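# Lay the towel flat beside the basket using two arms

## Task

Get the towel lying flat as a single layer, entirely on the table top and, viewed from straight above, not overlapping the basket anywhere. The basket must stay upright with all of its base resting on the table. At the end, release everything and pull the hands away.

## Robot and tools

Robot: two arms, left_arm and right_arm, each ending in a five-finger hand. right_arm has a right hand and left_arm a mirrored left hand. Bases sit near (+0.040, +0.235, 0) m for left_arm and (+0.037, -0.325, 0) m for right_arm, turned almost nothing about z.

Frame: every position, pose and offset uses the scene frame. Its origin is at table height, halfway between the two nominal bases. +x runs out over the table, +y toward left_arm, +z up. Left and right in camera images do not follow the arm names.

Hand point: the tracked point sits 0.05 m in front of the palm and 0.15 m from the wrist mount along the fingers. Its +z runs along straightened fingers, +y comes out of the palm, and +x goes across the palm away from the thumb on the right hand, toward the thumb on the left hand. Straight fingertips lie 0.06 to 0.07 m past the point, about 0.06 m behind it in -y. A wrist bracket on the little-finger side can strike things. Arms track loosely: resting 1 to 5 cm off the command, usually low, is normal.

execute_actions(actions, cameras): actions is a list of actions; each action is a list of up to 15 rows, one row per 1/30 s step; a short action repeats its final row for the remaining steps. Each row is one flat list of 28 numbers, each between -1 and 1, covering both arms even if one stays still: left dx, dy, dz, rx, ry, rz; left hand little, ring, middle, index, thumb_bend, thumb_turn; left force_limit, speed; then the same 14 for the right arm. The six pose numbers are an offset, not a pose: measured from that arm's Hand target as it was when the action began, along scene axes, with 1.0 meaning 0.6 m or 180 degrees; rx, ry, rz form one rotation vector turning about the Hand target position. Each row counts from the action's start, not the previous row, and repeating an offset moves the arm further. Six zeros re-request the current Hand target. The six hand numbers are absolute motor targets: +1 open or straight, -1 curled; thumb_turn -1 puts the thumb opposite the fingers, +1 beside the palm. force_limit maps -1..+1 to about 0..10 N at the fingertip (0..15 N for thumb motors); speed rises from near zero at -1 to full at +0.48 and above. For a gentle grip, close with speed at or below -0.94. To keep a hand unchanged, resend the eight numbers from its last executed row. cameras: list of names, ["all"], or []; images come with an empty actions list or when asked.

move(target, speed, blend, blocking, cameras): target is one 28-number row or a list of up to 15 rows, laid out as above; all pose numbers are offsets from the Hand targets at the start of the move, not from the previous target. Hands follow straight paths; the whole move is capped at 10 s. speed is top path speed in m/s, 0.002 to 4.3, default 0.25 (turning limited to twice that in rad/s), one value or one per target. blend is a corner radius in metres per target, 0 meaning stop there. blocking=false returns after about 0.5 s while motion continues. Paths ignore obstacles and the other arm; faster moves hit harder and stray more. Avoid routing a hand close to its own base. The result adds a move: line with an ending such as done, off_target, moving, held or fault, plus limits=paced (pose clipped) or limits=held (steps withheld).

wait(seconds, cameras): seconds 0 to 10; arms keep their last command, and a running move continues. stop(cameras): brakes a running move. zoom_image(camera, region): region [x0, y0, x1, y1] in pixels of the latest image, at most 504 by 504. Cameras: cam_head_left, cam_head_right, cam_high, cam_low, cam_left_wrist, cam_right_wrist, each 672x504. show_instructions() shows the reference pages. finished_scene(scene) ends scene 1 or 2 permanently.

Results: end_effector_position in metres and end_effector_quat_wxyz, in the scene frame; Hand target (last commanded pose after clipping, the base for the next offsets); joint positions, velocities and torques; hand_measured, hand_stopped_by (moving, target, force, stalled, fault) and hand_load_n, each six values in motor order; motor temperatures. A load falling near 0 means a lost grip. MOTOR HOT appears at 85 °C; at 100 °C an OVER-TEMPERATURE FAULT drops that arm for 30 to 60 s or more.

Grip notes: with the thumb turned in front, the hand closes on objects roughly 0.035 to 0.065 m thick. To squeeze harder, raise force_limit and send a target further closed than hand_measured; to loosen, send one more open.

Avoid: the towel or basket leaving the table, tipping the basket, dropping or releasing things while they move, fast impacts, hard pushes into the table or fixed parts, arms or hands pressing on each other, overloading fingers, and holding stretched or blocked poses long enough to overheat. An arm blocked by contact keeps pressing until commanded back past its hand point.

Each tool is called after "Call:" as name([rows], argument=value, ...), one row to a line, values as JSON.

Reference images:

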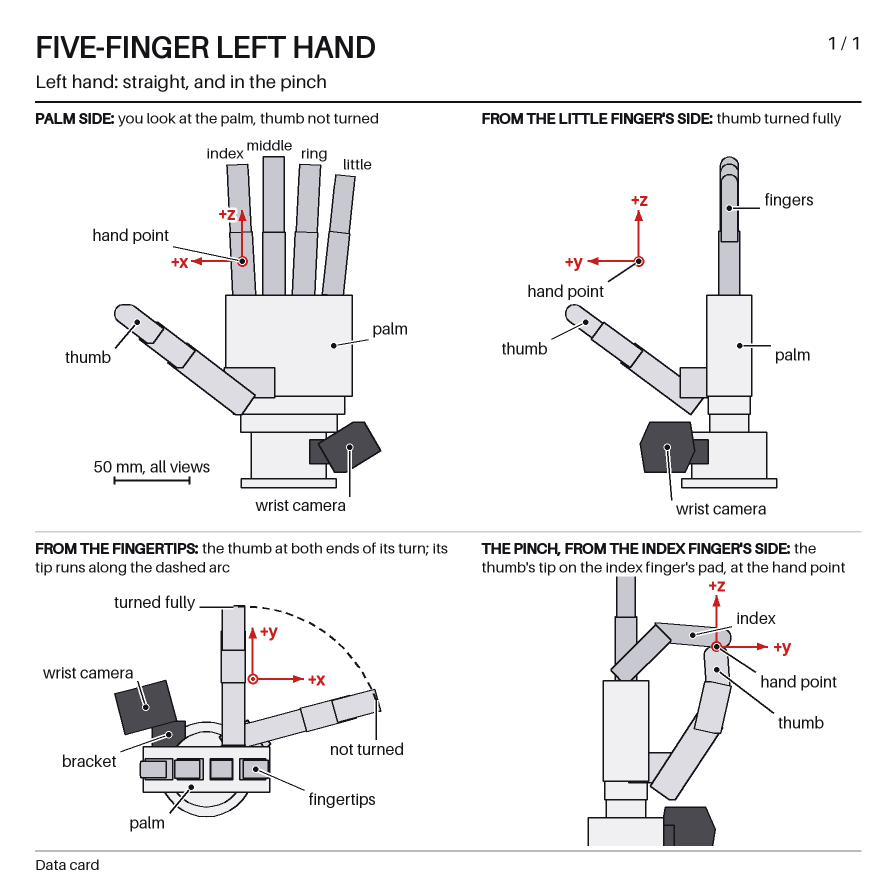

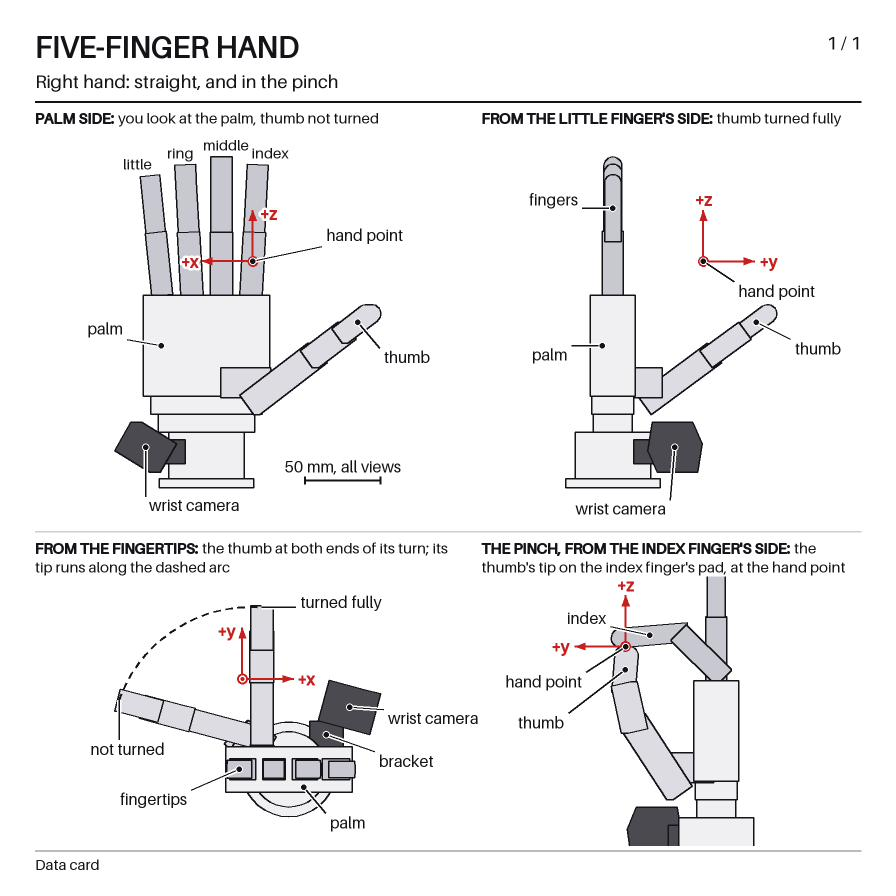

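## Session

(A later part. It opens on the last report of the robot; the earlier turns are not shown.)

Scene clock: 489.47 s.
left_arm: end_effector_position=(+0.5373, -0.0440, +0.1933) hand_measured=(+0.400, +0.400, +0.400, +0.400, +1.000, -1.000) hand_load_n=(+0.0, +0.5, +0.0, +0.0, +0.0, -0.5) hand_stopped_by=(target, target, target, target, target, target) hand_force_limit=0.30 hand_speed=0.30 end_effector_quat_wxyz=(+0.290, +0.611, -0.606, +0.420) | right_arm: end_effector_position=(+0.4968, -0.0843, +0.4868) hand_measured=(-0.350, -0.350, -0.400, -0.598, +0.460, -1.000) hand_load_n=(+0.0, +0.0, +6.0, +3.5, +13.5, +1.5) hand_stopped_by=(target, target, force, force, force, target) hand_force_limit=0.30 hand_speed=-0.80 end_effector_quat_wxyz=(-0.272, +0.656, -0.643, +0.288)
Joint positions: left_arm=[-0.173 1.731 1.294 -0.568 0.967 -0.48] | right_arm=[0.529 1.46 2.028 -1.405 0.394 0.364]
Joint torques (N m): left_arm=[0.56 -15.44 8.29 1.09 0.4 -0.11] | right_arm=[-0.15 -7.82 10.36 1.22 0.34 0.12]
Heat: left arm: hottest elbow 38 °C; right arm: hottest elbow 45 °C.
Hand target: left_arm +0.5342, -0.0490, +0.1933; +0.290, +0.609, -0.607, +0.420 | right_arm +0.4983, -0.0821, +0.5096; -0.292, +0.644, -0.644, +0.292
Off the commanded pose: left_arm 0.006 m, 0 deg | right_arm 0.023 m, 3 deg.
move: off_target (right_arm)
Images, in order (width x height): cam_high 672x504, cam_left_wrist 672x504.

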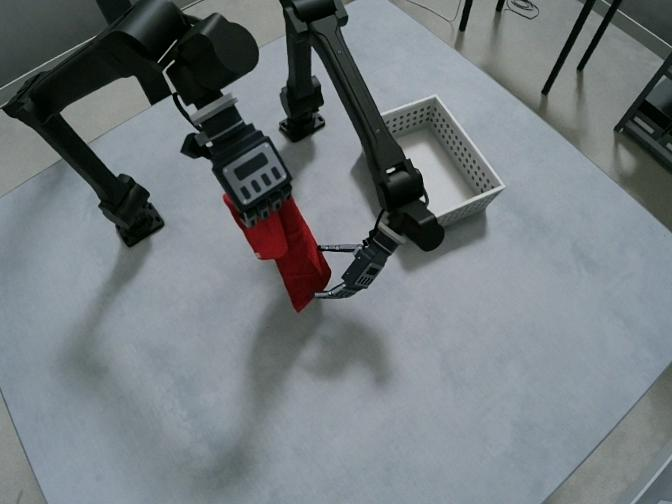

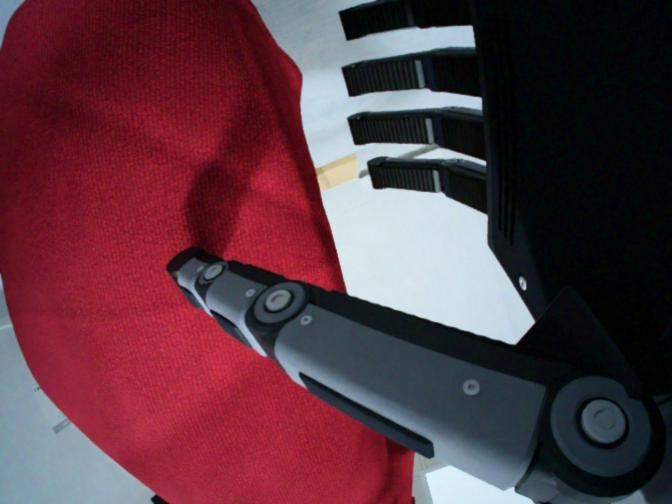

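Call:
move(target=[-0.013, 0, -0.003, 0, 0, 0, 0.0, 0.0, 0.0, 0.0, 0.6, -1, 0.3, -0.3, 0, 0, 0, 0, 0, 0, -0.35, -0.35, -0.6, -0.6, 0.05, -1, 0.3, -0.8], speed=0.1, cameras=["cam_left_wrist", "cam_high"])

Call:
zoom_image(camera="cam_high", region=[230, 180, 410, 330])

Scene clock: 491.27 s.
left_arm: end_effector_position=(+0.5306, -0.0431, +0.1904) hand_measured=(+0.000, +0.000, +0.000, +0.000, +0.600, -1.000) hand_load_n=(+0.0, +0.0, +0.0, +0.0, +0.0, +0.0) hand_stopped_by=(target, target, target, target, target, target) hand_force_limit=0.30 hand_speed=-0.30 end_effector_quat_wxyz=(+0.290, +0.612, -0.605, +0.419) | right_arm: end_effector_position=(+0.4968, -0.0843, +0.4868) hand_measured=(-0.350, -0.350, -0.400, -0.598, +0.460, -1.000) hand_load_n=(+0.0, +0.0, +6.5, +3.5, +13.5, +1.5) hand_stopped_by=(target, target, force, force, force, target) hand_force_limit=0.30 hand_speed=-0.80 end_effector_quat_wxyz=(-0.272, +0.656, -0.643, +0.288)
Joint positions: left_arm=[-0.173 1.718 1.267 -0.554 0.965 -0.484] | right_arm=[0.529 1.46 2.028 -1.405 0.394 0.364]
Joint torques (N m): left_arm=[0.26 -15.15 8.25 1.32 0.37 -0.12] | right_arm=[-0.15 -7.94 10.36 1.22 0.34 0.12]
Heat: left arm: hottest elbow 38 °C; right arm: hottest elbow 45 °C.
Hand target: left_arm +0.5265, -0.0489, +0.1916; +0.290, +0.609, -0.607, +0.420 | right_arm +0.4983, -0.0821, +0.5096; -0.292, +0.644, -0.644, +0.292
Off the commanded pose: left_arm 0.007 m, 0 deg | right_arm 0.023 m, 3 deg.
move: off_target (right_arm)
Images, in order (width x height): cam_high 672x504, cam_left_wrist 672x504.

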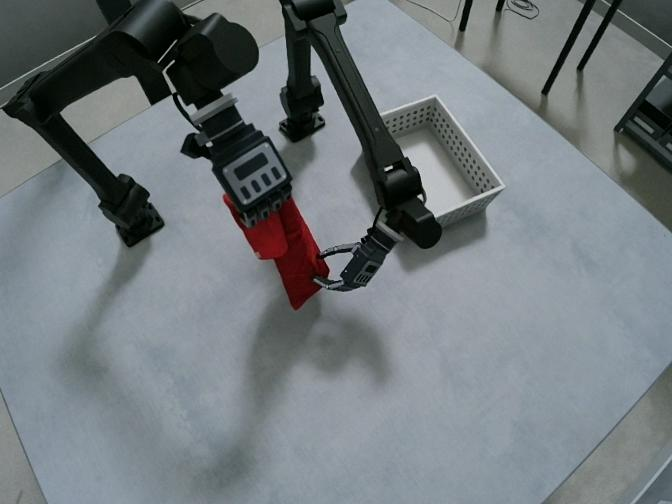

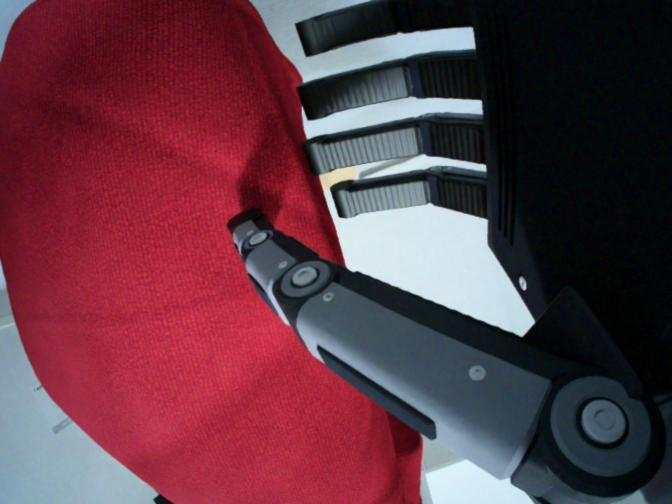

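Scaled by 2.800 from the camera's 672x504 image, which has a finer 960x720 frame.

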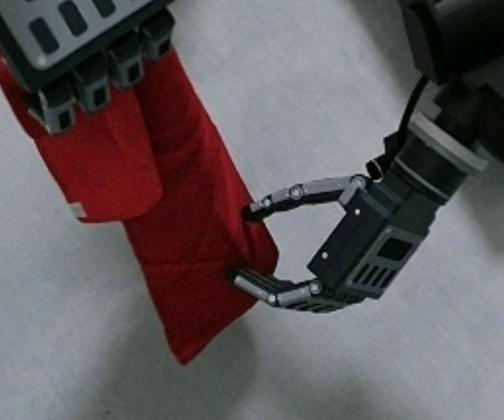

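Call:
move(target=[-0.018, 0, -0.002, 0, 0, 0, 0.0, 0.0, 0.0, 0.0, 0.6, -1, 0.3, -0.3, 0, 0, 0, 0, 0, 0, -0.35, -0.35, -0.6, -0.6, 0.05, -1, 0.3, -0.8], speed=0.1, cameras=["cam_left_wrist", "cam_high"])

Call:
zoom_image(camera="cam_left_wrist", region=[200, 0, 500, 300])

Scene clock: 493.47 s.
left_arm: end_effector_position=(+0.5198, -0.0430, +0.1893) hand_measured=(+0.000, +0.000, +0.000, +0.000, +0.600, -1.000) hand_load_n=(+0.0, +0.0, +0.0, +0.0, +0.0, -0.5) hand_stopped_by=(target, target, target, target, target, target) hand_force_limit=0.30 hand_speed=-0.30 end_effector_quat_wxyz=(+0.290, +0.612, -0.605, +0.419) | right_arm: end_effector_position=(+0.4968, -0.0843, +0.4868) hand_measured=(-0.350, -0.350, -0.400, -0.598, +0.460, -1.000) hand_load_n=(+0.0, +0.0, +6.0, +3.5, +13.5, +1.5) hand_stopped_by=(target, target, force, force, force, target) hand_force_limit=0.30 hand_speed=-0.80 end_effector_quat_wxyz=(-0.272, +0.656, -0.643, +0.288)
Joint positions: left_arm=[-0.177 1.694 1.231 -0.537 0.963 -0.489] | right_arm=[0.529 1.46 2.028 -1.405 0.394 0.364]
Joint torques (N m): left_arm=[0.67 -15.38 8.09 1.13 0.39 -0.1] | right_arm=[-0.09 -7.94 10.36 1.22 0.34 0.12]
Heat: left arm: hottest elbow 38 °C; right arm: hottest elbow 45 °C.
Hand target: left_arm +0.5156, -0.0489, +0.1903; +0.290, +0.609, -0.607, +0.420 | right_arm +0.4983, -0.0821, +0.5096; -0.292, +0.644, -0.644, +0.292
Off the commanded pose: left_arm 0.007 m, 0 deg | right_arm 0.023 m, 3 deg.
move: off_target (right_arm)
Images, in order (width x height): cam_high 672x504, cam_left_wrist 672x504.

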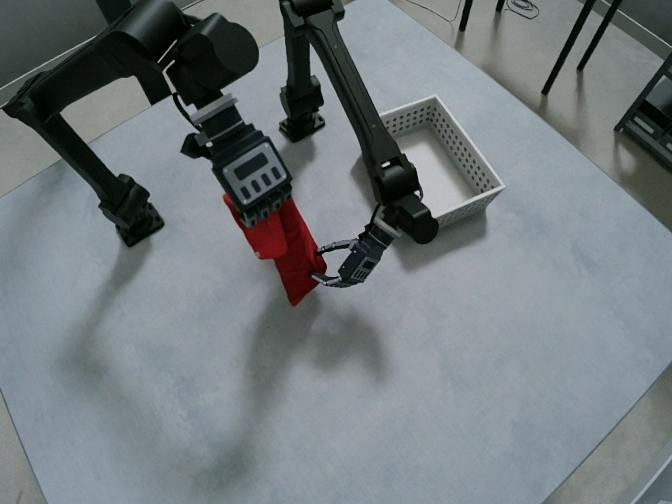

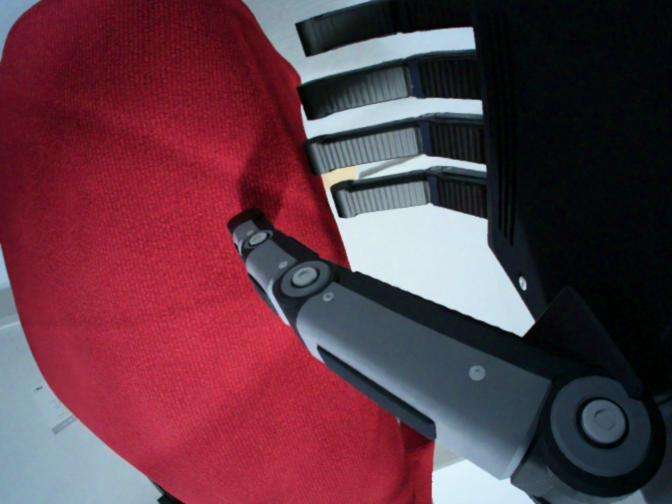

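Scaled by 1.680 from the camera's 672x504 image, which has a finer 960x720 frame.

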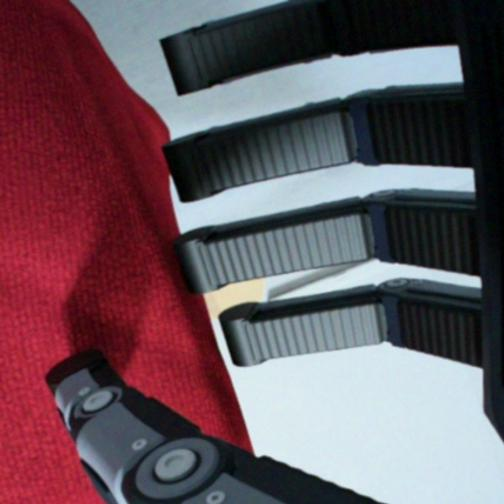

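Call:
move([
  [0.035, 0, 0, 0, 0, 0, 0.3, 0.3, 0.3, 0.3, 0.8, -1, 0.3, 0, 0, 0, 0, 0, 0, 0, -0.35, -0.35, -0.6, -0.6, 0.05, -1, 0.3, -0.8],
  [0.039, -0.022, -0.012, 0, 0, 0, 0.3, 0.3, 0.3, 0.3, 0.8, -1, 0.3, 0, 0, 0, 0, 0, 0, 0, -0.35, -0.35, -0.6, -0.6, 0.05, -1, 0.3, -0.8],
  [-0.008, -0.022, -0.012, 0, 0, 0, 0.3, 0.3, 0.3, 0.3, 0.8, -1, 0.3, 0, 0, 0, 0, 0, 0, 0, -0.35, -0.35, -0.6, -0.6, 0.05, -1, 0.3, -0.8],
], speed=0.08, cameras=["cam_left_wrist", "cam_high"])

Call:
zoom_image(camera="cam_left_wrist", region=[200, 0, 500, 300])

Call:
zoom_image(camera="cam_high", region=[230, 180, 410, 330])

Scene clock: 497.57 s.
left_arm: end_effector_position=(+0.5152, -0.0568, +0.1837) hand_measured=(+0.300, +0.300, +0.300, +0.300, +0.800, -1.000) hand_load_n=(+0.0, +0.0, +0.0, +0.0, +0.0, -0.5) hand_stopped_by=(target, target, target, target, target, target) hand_force_limit=0.30 hand_speed=0.00 end_effector_quat_wxyz=(+0.289, +0.611, -0.605, +0.420) | right_arm: end_effector_position=(+0.4968, -0.0843, +0.4868) hand_measured=(-0.350, -0.350, -0.400, -0.598, +0.460, -1.000) hand_load_n=(+0.0, +0.0, +6.5, +3.5, +13.0, +1.5) hand_stopped_by=(target, target, force, force, force, target) hand_force_limit=0.30 hand_speed=-0.80 end_effector_quat_wxyz=(-0.272, +0.656, -0.643, +0.288)
Joint positions: left_arm=[-0.204 1.692 1.208 -0.482 0.948 -0.528] | right_arm=[0.529 1.46 2.028 -1.405 0.394 0.364]
Joint torques (N m): left_arm=[0.21 -14.68 8.03 1.24 0.39 -0.12] | right_arm=[-0.15 -7.94 10.36 1.21 0.33 0.12]
Heat: left arm: hottest elbow 38 °C; right arm: hottest elbow 45 °C.
Hand target: left_arm +0.5108, -0.0622, +0.1831; +0.290, +0.609, -0.607, +0.420 | right_arm +0.4983, -0.0821, +0.5096; -0.292, +0.644, -0.644, +0.292
Off the commanded pose: left_arm 0.007 m, 0 deg | right_arm 0.023 m, 3 deg.
move: off_target (right_arm)
Images, in order (width x height): cam_high 672x504, cam_left_wrist 672x504.

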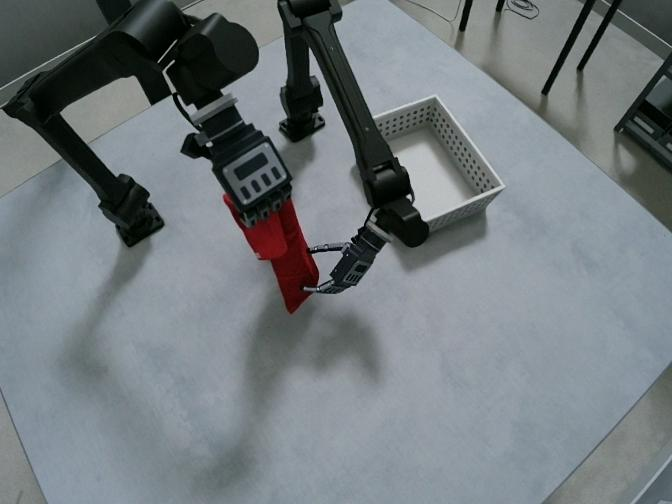

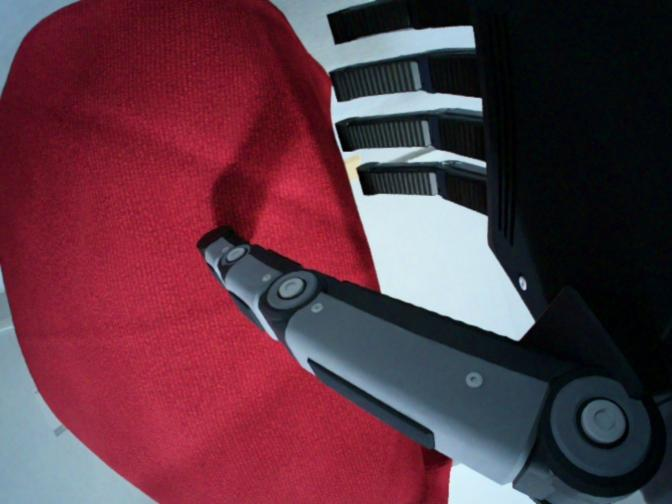

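Scaled by 1.680 from the camera's 672x504 image, which has a finer 960x720 frame.

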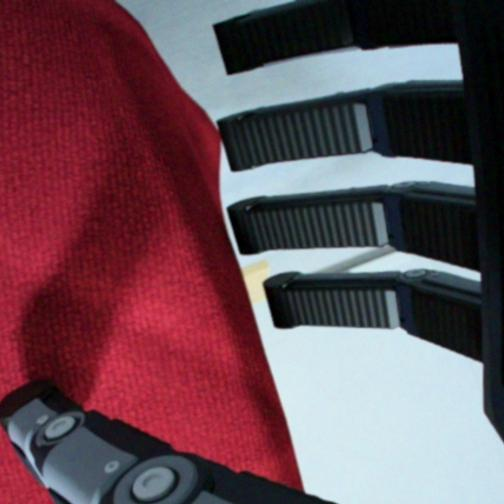

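Scaled by 2.800 from the camera's 672x504 image, which has a finer 960x720 frame.

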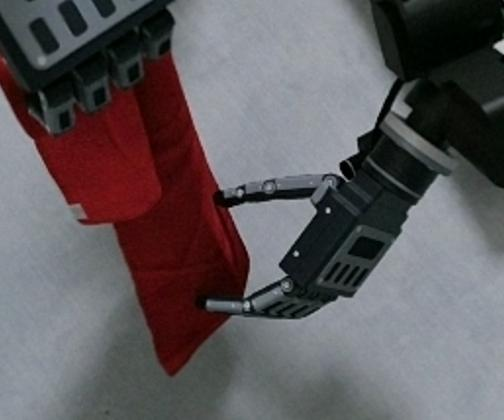

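Call:
move([
  [0.04, 0, 0, 0, 0, 0, 0.65, 0.65, 0.6, 0.6, 1.0, -1, 0.3, 0, 0, 0, 0, 0, 0, 0, -0.35, -0.35, -0.6, -0.6, 0.05, -1, 0.3, -0.8],
  [0.042, -0.015, -0.008, 0, 0, 0, 0.65, 0.65, 0.6, 0.6, 1.0, -1, 0.3, 0, 0, 0, 0, 0, 0, 0, -0.35, -0.35, -0.6, -0.6, 0.05, -1, 0.3, -0.8],
  [0.01, -0.015, -0.008, 0, 0, 0, 0.65, 0.65, 0.6, 0.6, 1.0, -1, 0.3, 0, 0, 0, 0, 0, 0, 0, -0.35, -0.35, -0.6, -0.6, 0.05, -1, 0.3, -0.8],
], speed=0.1, cameras=["cam_left_wrist", "cam_high"])

Call:
zoom_image(camera="cam_high", region=[230, 180, 410, 330])

Scene clock: 501.50 s.
left_arm: end_effector_position=(+0.5209, -0.0659, +0.1778) hand_measured=(+0.650, +0.650, +0.600, +0.600, +1.000, -1.000) hand_load_n=(+0.0, +0.0, +0.0, +0.0, +0.0, +0.0) hand_stopped_by=(target, target, target, target, target, target) hand_force_limit=0.30 hand_speed=0.00 end_effector_quat_wxyz=(+0.290, +0.611, -0.605, +0.419) | right_arm: end_effector_position=(+0.4968, -0.0843, +0.4868) hand_measured=(-0.350, -0.350, -0.400, -0.598, +0.460, -1.000) hand_load_n=(+0.0, +0.0, +6.0, +3.5, +13.0, +1.5) hand_stopped_by=(target, target, force, force, force, target) hand_force_limit=0.30 hand_speed=-0.80 end_effector_quat_wxyz=(-0.272, +0.656, -0.643, +0.288)
Joint positions: left_arm=[-0.219 1.716 1.222 -0.457 0.94 -0.547] | right_arm=[0.529 1.46 2.028 -1.405 0.394 0.364]
Joint torques (N m): left_arm=[0.67 -15.21 8.01 1.32 0.36 -0.11] | right_arm=[-0.15 -7.88 10.35 1.21 0.34 0.12]
Heat: left arm: hottest elbow 37 °C; right arm: hottest elbow 45 °C.
Hand target: left_arm +0.5168, -0.0712, +0.1784; +0.290, +0.609, -0.607, +0.420 | right_arm +0.4983, -0.0821, +0.5096; -0.292, +0.644, -0.644, +0.292
Off the commanded pose: left_arm 0.007 m, 0 deg | right_arm 0.023 m, 3 deg.
move: off_target (right_arm)
Images, in order (width x height): cam_high 672x504, cam_left_wrist 672x504.

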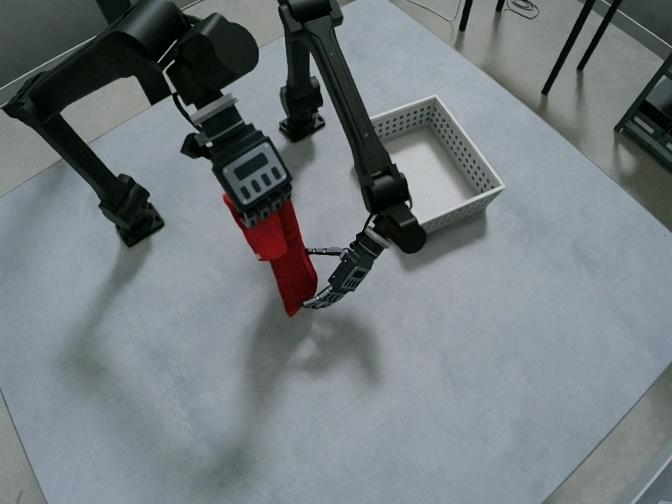

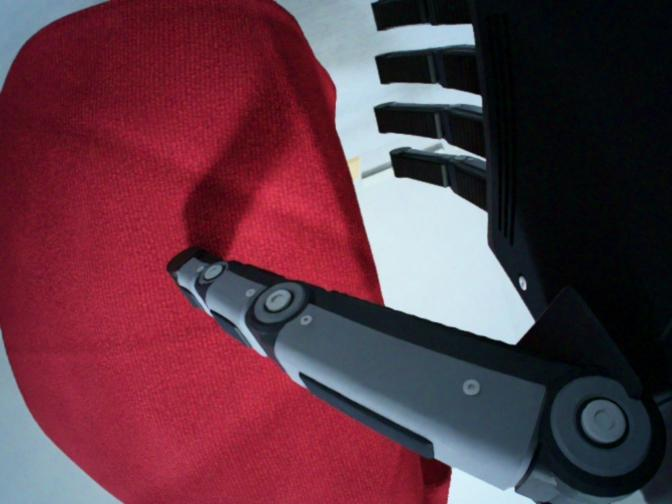

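Scaled by 2.800 from the camera's 672x504 image, which has a finer 960x720 frame.

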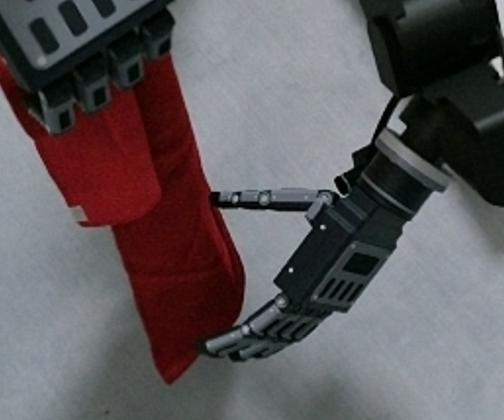

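Call:
move(target=[-0.004, 0, 0, 0, 0, 0, 0.3, 0.2, 0.0, 0.0, 0.6, -1, 0.3, -0.3, 0, 0, 0, 0, 0, 0, -0.35, -0.35, -0.6, -0.6, 0.05, -1, 0.3, -0.8], speed=0.1, cameras=["cam_left_wrist", "cam_high"])

Call:
zoom_image(camera="cam_left_wrist", region=[200, 0, 500, 300])

Call:
zoom_image(camera="cam_high", region=[230, 180, 410, 330])

Scene clock: 503.60 s.
left_arm: end_effector_position=(+0.5186, -0.0655, +0.1764) hand_measured=(+0.300, +0.200, +0.000, +0.000, +0.600, -1.000) hand_load_n=(+0.0, +0.0, +0.0, +0.0, +0.0, -0.5) hand_stopped_by=(target, target, target, target, target, target) hand_force_limit=0.30 hand_speed=-0.30 end_effector_quat_wxyz=(+0.290, +0.612, -0.605, +0.418) | right_arm: end_effector_position=(+0.4968, -0.0843, +0.4868) hand_measured=(-0.350, -0.350, -0.400, -0.598, +0.460, -1.000) hand_load_n=(+0.0, +0.0, +6.0, +3.5, +13.0, +1.5) hand_stopped_by=(target, target, force, force, force, target) hand_force_limit=0.30 hand_speed=-0.80 end_effector_quat_wxyz=(-0.272, +0.656, -0.643, +0.288)
Joint positions: left_arm=[-0.22 1.713 1.213 -0.454 0.939 -0.549] | right_arm=[0.529 1.46 2.028 -1.405 0.394 0.364]
Joint torques (N m): left_arm=[0.62 -15.09 8.06 1.35 0.34 -0.11] | right_arm=[-0.15 -7.88 10.35 1.22 0.34 0.12]
Heat: left arm: hottest elbow 37 °C; right arm: hottest elbow 45 °C.
Hand target: left_arm +0.5143, -0.0713, +0.1783; +0.290, +0.609, -0.607, +0.420 | right_arm +0.4983, -0.0821, +0.5096; -0.292, +0.644, -0.644, +0.292
Off the commanded pose: left_arm 0.007 m, 0 deg | right_arm 0.023 m, 3 deg.
move: off_target (right_arm)
Images, in order (width x height): cam_high 672x504, cam_left_wrist 672x504.

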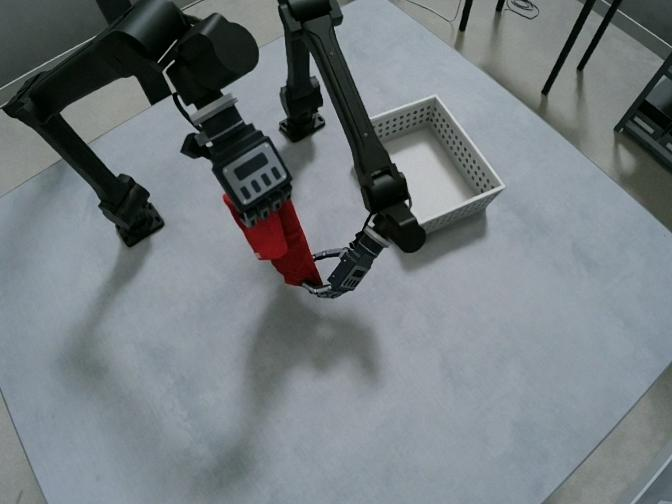

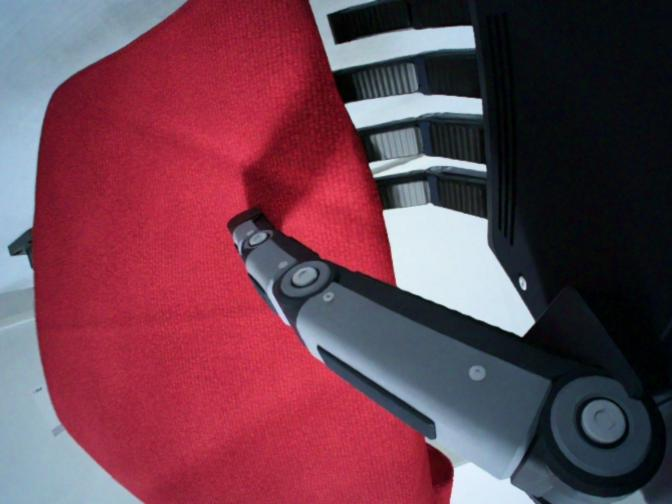

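Scaled by 1.680 from the camera's 672x504 image, which has a finer 960x720 frame.

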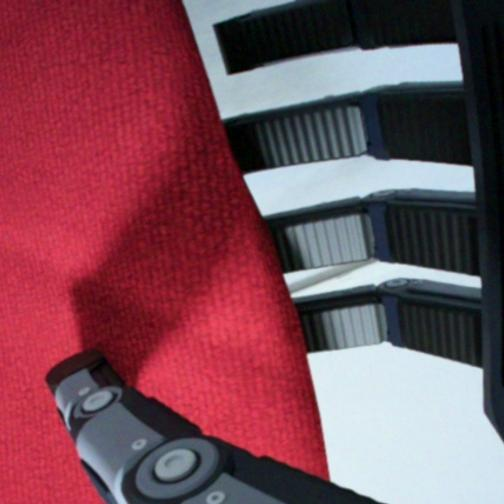

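Scaled by 2.800 from the camera's 672x504 image, which has a finer 960x720 frame.

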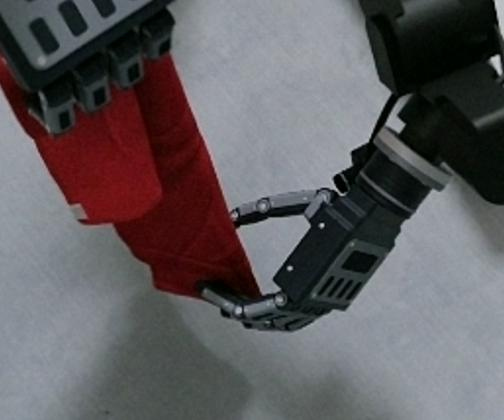

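Call:
move([
  [0.014, 0, 0, 0, 0, 0, 0.2, 0.1, -0.1, -0.1, 0.5, -1, 0.3, -0.3, 0, 0, 0, 0, 0, 0, -0.35, -0.35, -0.6, -0.6, 0.05, -1, 0.3, -0.8],
], speed=0.1, cameras=["cam_left_wrist", "cam_high"])

Call:
zoom_image(camera="cam_left_wrist", region=[200, 0, 500, 300])

Call:
zoom_image(camera="cam_high", region=[230, 180, 410, 330])

Scene clock: 505.07 s.
left_arm: end_effector_position=(+0.5186, -0.0655, +0.1766) hand_measured=(+0.200, +0.100, -0.100, -0.100, +0.500, -1.000) hand_load_n=(+0.0, +0.0, +0.0, +0.0, +0.0, -0.5) hand_stopped_by=(target, target, target, target, target, target) hand_force_limit=0.30 hand_speed=-0.30 end_effector_quat_wxyz=(+0.290, +0.612, -0.605, +0.419) | right_arm: end_effector_position=(+0.4968, -0.0843, +0.4868) hand_measured=(-0.350, -0.350, -0.400, -0.598, +0.460, -1.000) hand_load_n=(+0.0, +0.5, +6.0, +3.5, +13.0, +1.5) hand_stopped_by=(target, target, force, force, force, target) hand_force_limit=0.30 hand_speed=-0.80 end_effector_quat_wxyz=(-0.272, +0.656, -0.643, +0.288)
Joint positions: left_arm=[-0.22 1.712 1.213 -0.453 0.939 -0.549] | right_arm=[0.529 1.46 2.028 -1.405 0.394 0.364]
Joint torques (N m): left_arm=[0.56 -13.74 10.37 0.83 0.44 -0.06] | right_arm=[-0.09 -7.88 10.37 1.22 0.34 0.12]
Heat: left arm: hottest elbow 37 °C; right arm: hottest elbow 46 °C.
Hand target: left_arm +0.5228, -0.0713, +0.1783; +0.290, +0.609, -0.607, +0.420 | right_arm +0.4983, -0.0821, +0.5096; -0.292, +0.644, -0.644, +0.292
Off the commanded pose: left_arm 0.007 m, 0 deg | right_arm 0.023 m, 3 deg.
move: off_target (right_arm)
Images, in order (width x height): cam_high 672x504, cam_left_wrist 672x504.

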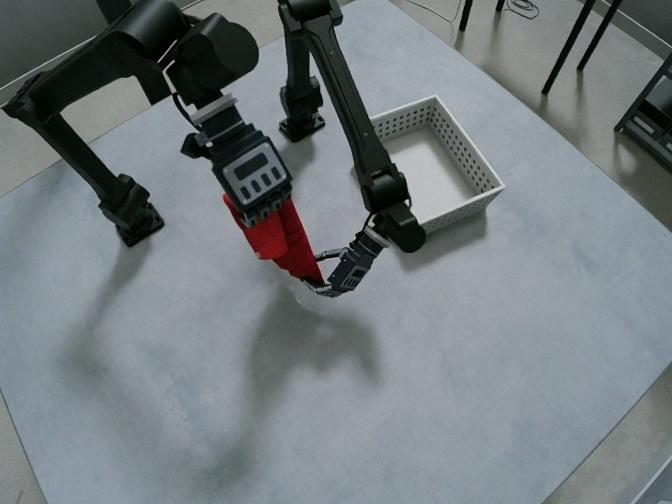

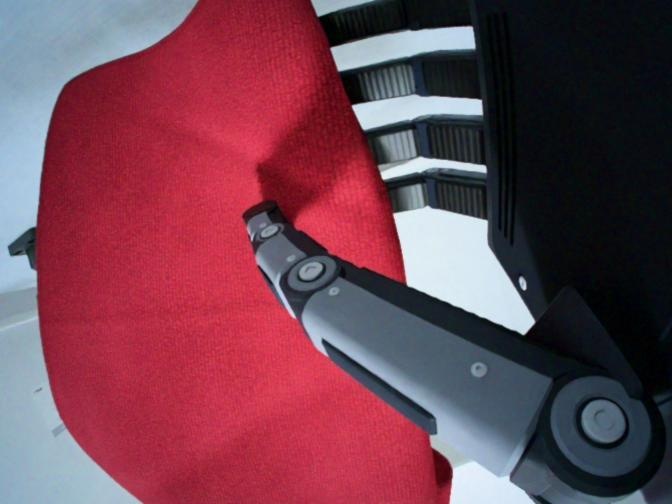

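Scaled by 1.680 from the camera's 672x504 image, which has a finer 960x720 frame.

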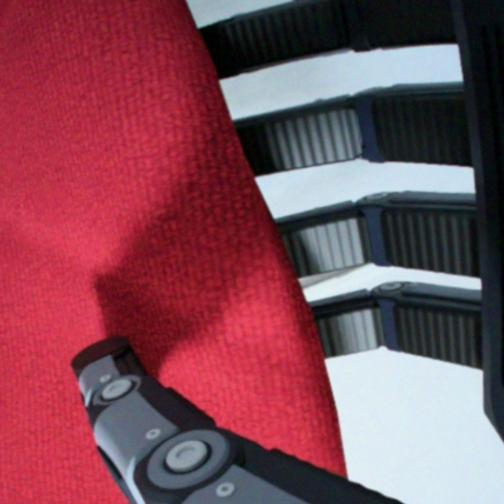

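Scaled by 2.800 from the camera's 672x504 image, which has a finer 960x720 frame.

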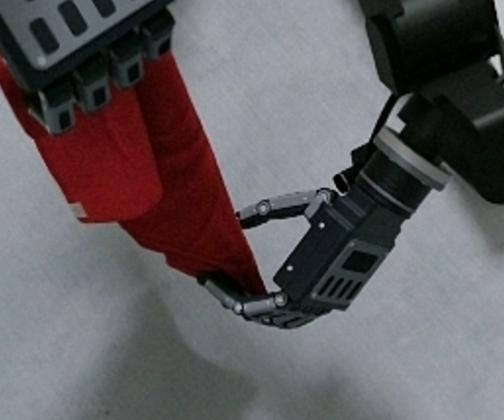

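Call:
move([
  [0.026, 0, 0, 0, 0, 0, 0.2, 0.1, -0.1, -0.1, 0.5, -1, 0.3, -0.3, 0, 0, 0, 0, 0, 0, -0.35, -0.35, -0.6, -0.6, 0.05, -1, 0.3, -0.8],
], speed=0.1, cameras=["cam_left_wrist", "cam_high"])

Call:
zoom_image(camera="cam_left_wrist", region=[200, 0, 500, 300])

Scene clock: 507.10 s.
left_arm: end_effector_position=(+0.5254, -0.0670, +0.1746) hand_measured=(+0.200, +0.100, -0.100, -0.100, +0.500, -1.000) hand_load_n=(+0.0, +0.0, +0.5, +0.0, +0.0, -0.5) hand_stopped_by=(target, target, target, target, target, target) hand_force_limit=0.30 hand_speed=-0.30 end_effector_quat_wxyz=(+0.292, +0.614, -0.604, +0.416) | right_arm: end_effector_position=(+0.4968, -0.0843, +0.4868) hand_measured=(-0.350, -0.350, -0.400, -0.598, +0.460, -1.000) hand_load_n=(+0.0, +0.0, +6.5, +3.5, +13.0, +1.5) hand_stopped_by=(target, target, force, force, force, target) hand_force_limit=0.30 hand_speed=-0.80 end_effector_quat_wxyz=(-0.272, +0.656, -0.643, +0.288)
Joint positions: left_arm=[-0.22 1.733 1.236 -0.464 0.939 -0.549] | right_arm=[0.529 1.46 2.028 -1.405 0.394 0.364]
Joint torques (N m): left_arm=[0.91 -12.98 12.78 0.42 0.55 0.02] | right_arm=[-0.15 -7.88 10.36 1.22 0.34 0.12]
Heat: left arm: hottest elbow 37 °C; right arm: hottest elbow 46 °C.
Hand target: left_arm +0.5383, -0.0712, +0.1783; +0.290, +0.609, -0.607, +0.420 | right_arm +0.4983, -0.0821, +0.5096; -0.292, +0.644, -0.644, +0.292
Off the commanded pose: left_arm 0.014 m, 1 deg | right_arm 0.023 m, 3 deg.
move: off_target (left_arm, right_arm)
Images, in order (width x height): cam_high 672x504, cam_left_wrist 672x504.

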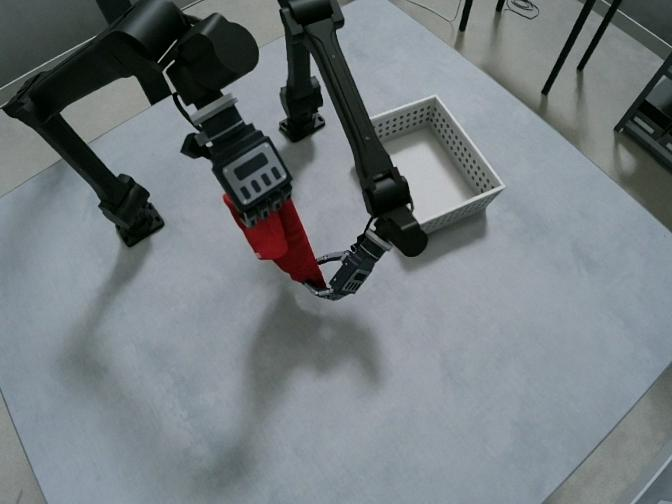

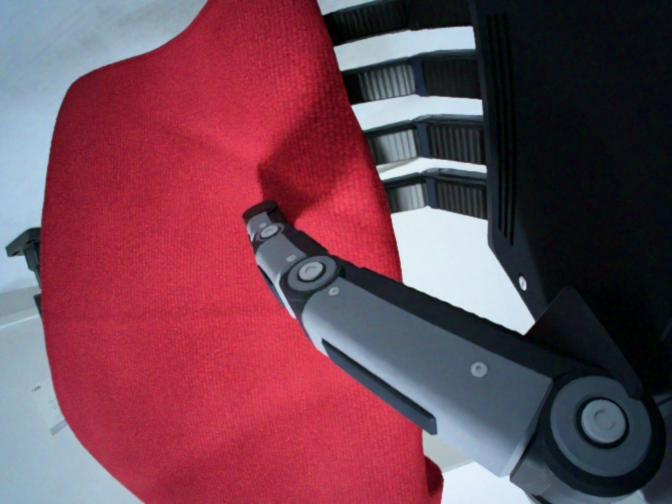

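Scaled by 1.680 from the camera's 672x504 image, which has a finer 960x720 frame.

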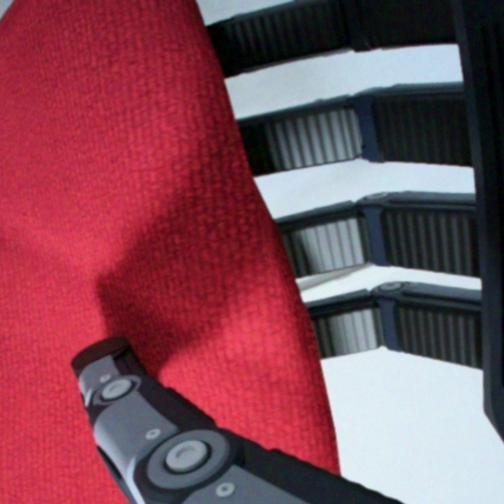

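Call:
move([
  [0.0, 0, 0, 0, 0, 0, 0.6, 0.6, 0.5, 0.5, 0.9, -1, 0.3, 0.2, 0, 0, 0, 0, 0, 0, -0.35, -0.35, -0.6, -0.6, 0.05, -1, 0.3, -0.8],
  [0.01, 0, 0, 0, 0, 0, 0.6, 0.6, 0.5, 0.5, 0.9, -1, 0.3, 0.2, 0, 0, 0, 0, 0, 0, -0.35, -0.35, -0.6, -0.6, 0.05, -1, 0.3, -0.8],
], speed=0.1, cameras=["cam_left_wrist", "cam_high"])

Call:
zoom_image(camera="cam_left_wrist", region=[200, 0, 500, 300])

Scene clock: 509.53 s.
left_arm: end_effector_position=(+0.5309, -0.0682, +0.1750) hand_measured=(+0.600, +0.600, +0.500, +0.500, +0.900, -1.000) hand_load_n=(+0.0, +0.0, +0.0, +0.0, +0.0, -0.5) hand_stopped_by=(target, target, target, target, target, target) hand_force_limit=0.30 hand_speed=0.20 end_effector_quat_wxyz=(+0.292, +0.614, -0.604, +0.415) | right_arm: end_effector_position=(+0.4968, -0.0843, +0.4868) hand_measured=(-0.350, -0.350, -0.400, -0.598, +0.460, -1.000) hand_load_n=(+0.0, +0.0, +6.0, +3.5, +13.5, +1.5) hand_stopped_by=(target, target, force, force, force, target) hand_force_limit=0.30 hand_speed=-0.80 end_effector_quat_wxyz=(-0.272, +0.656, -0.643, +0.288)
Joint positions: left_arm=[-0.22 1.746 1.256 -0.472 0.939 -0.549] | right_arm=[0.529 1.46 2.028 -1.405 0.394 0.364]
Joint torques (N m): left_arm=[1.44 -13.51 12.89 0.29 0.61 -0.01] | right_arm=[-0.15 -7.94 10.35 1.22 0.34 0.12]
Heat: left arm: hottest elbow 37 °C; right arm: hottest elbow 46 °C.
Hand target: left_arm +0.5444, -0.0713, +0.1784; +0.290, +0.609, -0.607, +0.420 | right_arm +0.4983, -0.0821, +0.5096; -0.292, +0.644, -0.644, +0.292
Off the commanded pose: left_arm 0.014 m, 1 deg | right_arm 0.023 m, 3 deg.
move: off_target (left_arm, right_arm)
Images, in order (width x height): cam_high 672x504, cam_left_wrist 672x504.

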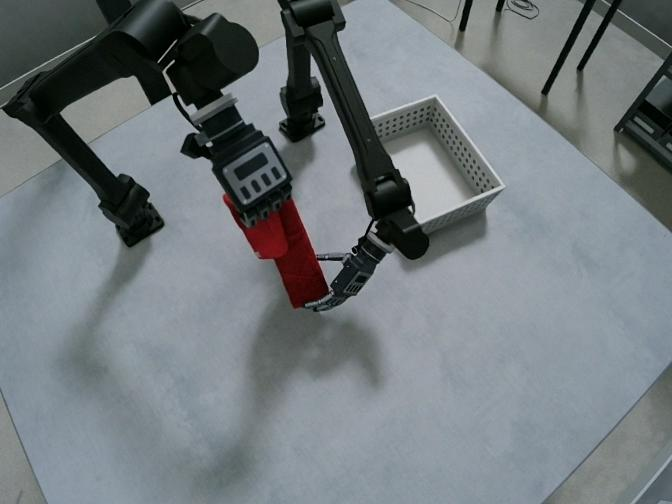

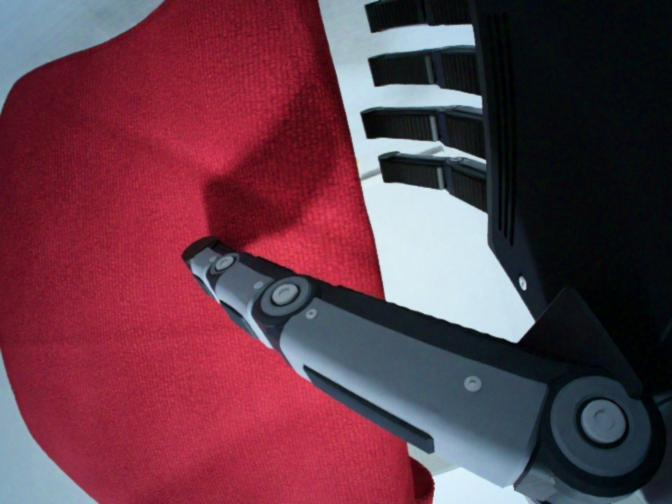

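Scaled by 1.680 from the camera's 672x504 image, which has a finer 960x720 frame.

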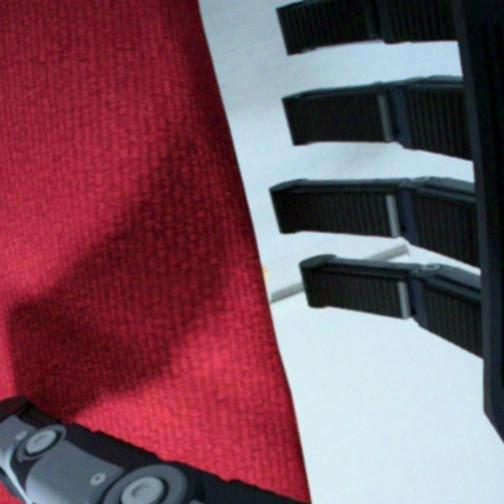

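Call:
move([
  [0.02, 0, 0, 0, 0, 0, 0.6, 0.6, 0.5, 0.5, 0.9, -1, 0.3, 0.2, 0, 0, 0, 0, 0, 0, -0.35, -0.35, -0.6, -0.6, 0.05, -1, 0.3, -0.8],
  [0.02, 0, 0, 0, 0, 0, 0.2, 0.1, -0.1, -0.1, 0.5, -1, 0.3, -0.3, 0, 0, 0, 0, 0, 0, -0.35, -0.35, -0.6, -0.6, 0.05, -1, 0.3, -0.8],
], speed=0.1, cameras=["cam_left_wrist", "cam_high"])

Call:
zoom_image(camera="cam_left_wrist", region=[200, 0, 500, 300])

Call:
zoom_image(camera="cam_high", region=[230, 180, 410, 330])

Scene clock: 512.37 s.
left_arm: end_effector_position=(+0.5416, -0.0706, +0.1755) hand_measured=(+0.200, +0.100, -0.100, -0.100, +0.500, -1.000) hand_load_n=(+0.0, +0.0, +0.0, +0.0, +0.0, -0.5) hand_stopped_by=(target, target, target, target, target, target) hand_force_limit=0.30 hand_speed=-0.30 end_effector_quat_wxyz=(+0.294, +0.614, -0.605, +0.414) | right_arm: end_effector_position=(+0.4968, -0.0843, +0.4868) hand_measured=(-0.350, -0.350, -0.400, -0.598, +0.460, -1.000) hand_load_n=(+0.0, +0.0, +6.5, +3.5, +13.5, +1.5) hand_stopped_by=(target, target, force, force, force, target) hand_force_limit=0.30 hand_speed=-0.80 end_effector_quat_wxyz=(-0.272, +0.656, -0.643, +0.288)
Joint positions: left_arm=[-0.22 1.773 1.297 -0.491 0.942 -0.544] | right_arm=[0.529 1.46 2.028 -1.405 0.394 0.364]
Joint torques (N m): left_arm=[1.96 -12.98 12.83 0.42 0.59 0.06] | right_arm=[-0.15 -7.88 10.36 1.22 0.34 0.12]
Heat: left arm: hottest elbow 38 °C; right arm: hottest elbow 46 °C.
Hand target: left_arm +0.5564, -0.0712, +0.1784; +0.290, +0.609, -0.607, +0.420 | right_arm +0.4983, -0.0821, +0.5096; -0.292, +0.644, -0.644, +0.292
Off the commanded pose: left_arm 0.015 m, 1 deg | right_arm 0.023 m, 3 deg.
move: off_target (left_arm, right_arm); target 2's new numbers were sent with left_arm's hand 0.015 m and 1 deg from that target
Images, in order (width x height): cam_high 672x504, cam_left_wrist 672x504.

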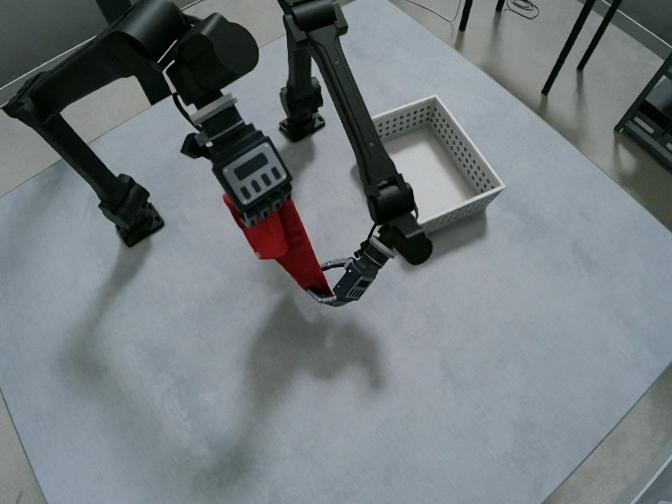

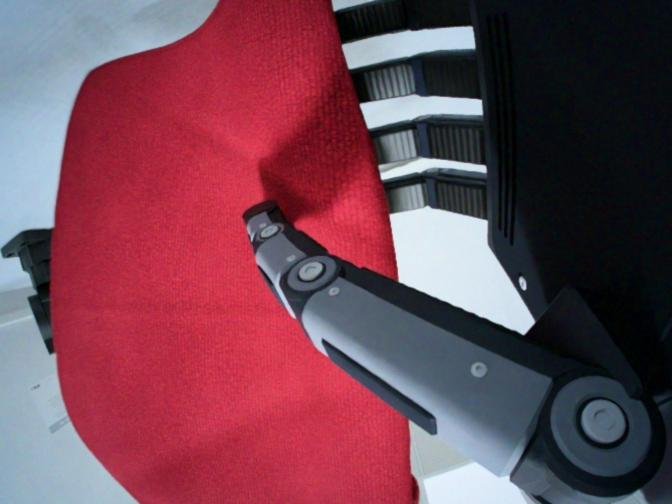

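Scaled by 1.680 from the camera's 672x504 image, which has a finer 960x720 frame.

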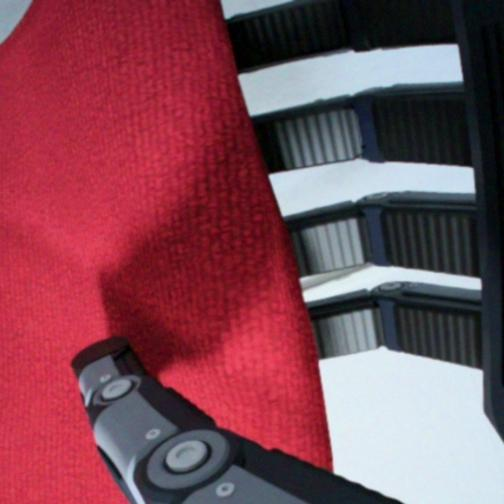

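Scaled by 2.800 from the camera's 672x504 image, which has a finer 960x720 frame.

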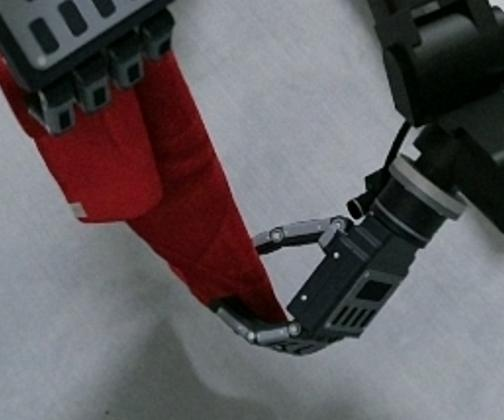

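Call:
move([
  [0.0, 0, 0, 0, 0, 0, 0.6, 0.6, 0.5, 0.5, 0.9, -1, 0.3, 0.2, 0, 0, 0, 0, 0, 0, -0.35, -0.35, -0.6, -0.6, 0.05, -1, 0.3, -0.8],
  [0.022, 0, 0, 0, 0, 0, 0.6, 0.6, 0.5, 0.5, 0.9, -1, 0.3, 0.2, 0, 0, 0, 0, 0, 0, -0.35, -0.35, -0.6, -0.6, 0.05, -1, 0.3, -0.8],
], speed=0.1, cameras=["cam_left_wrist"])

Scene clock: 515.23 s.
left_arm: end_effector_position=(+0.5533, -0.0733, +0.1757) hand_measured=(+0.600, +0.600, +0.500, +0.500, +0.900, -1.000) hand_load_n=(+0.0, +0.0, +0.0, +0.0, +0.0, -0.5) hand_stopped_by=(target, target, target, target, target, target) hand_force_limit=0.30 hand_speed=0.20 end_effector_quat_wxyz=(+0.295, +0.612, -0.606, +0.413) | right_arm: end_effector_position=(+0.4968, -0.0843, +0.4868) hand_measured=(-0.350, -0.350, -0.400, -0.598, +0.460, -1.000) hand_load_n=(+0.0, +0.0, +6.0, +3.5, +13.0, +1.5) hand_stopped_by=(target, target, force, force, force, target) hand_force_limit=0.30 hand_speed=-0.80 end_effector_quat_wxyz=(-0.272, +0.656, -0.643, +0.288)
Joint positions: left_arm=[-0.22 1.804 1.341 -0.51 0.944 -0.538] | right_arm=[0.529 1.46 2.028 -1.405 0.394 0.364]
Joint torques (N m): left_arm=[1.9 -13.8 13.05 0.28 0.65 0.07] | right_arm=[-0.15 -7.82 10.37 1.22 0.34 0.12]
Heat: left arm: hottest elbow 38 °C; right arm: hottest elbow 46 °C.
Hand target: left_arm +0.5696, -0.0713, +0.1784; +0.290, +0.609, -0.607, +0.420 | right_arm +0.4983, -0.0821, +0.5096; -0.292, +0.644, -0.644, +0.292
Off the commanded pose: left_arm 0.017 m, 1 deg | right_arm 0.023 m, 3 deg.
move: off_target (left_arm, right_arm)
Images, in order (width x height): cam_left_wrist 672x504.

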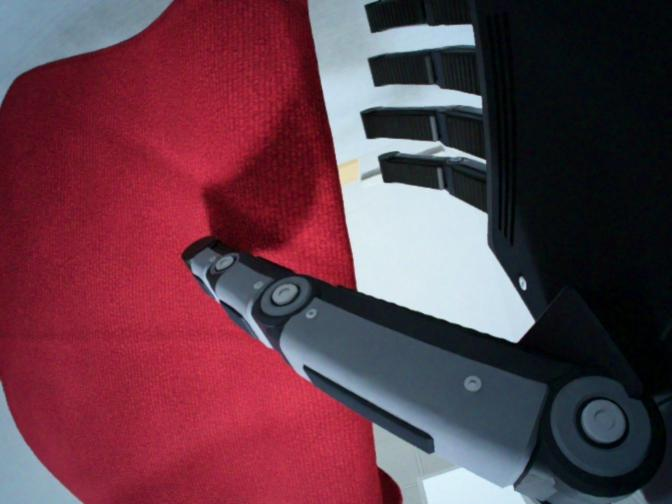

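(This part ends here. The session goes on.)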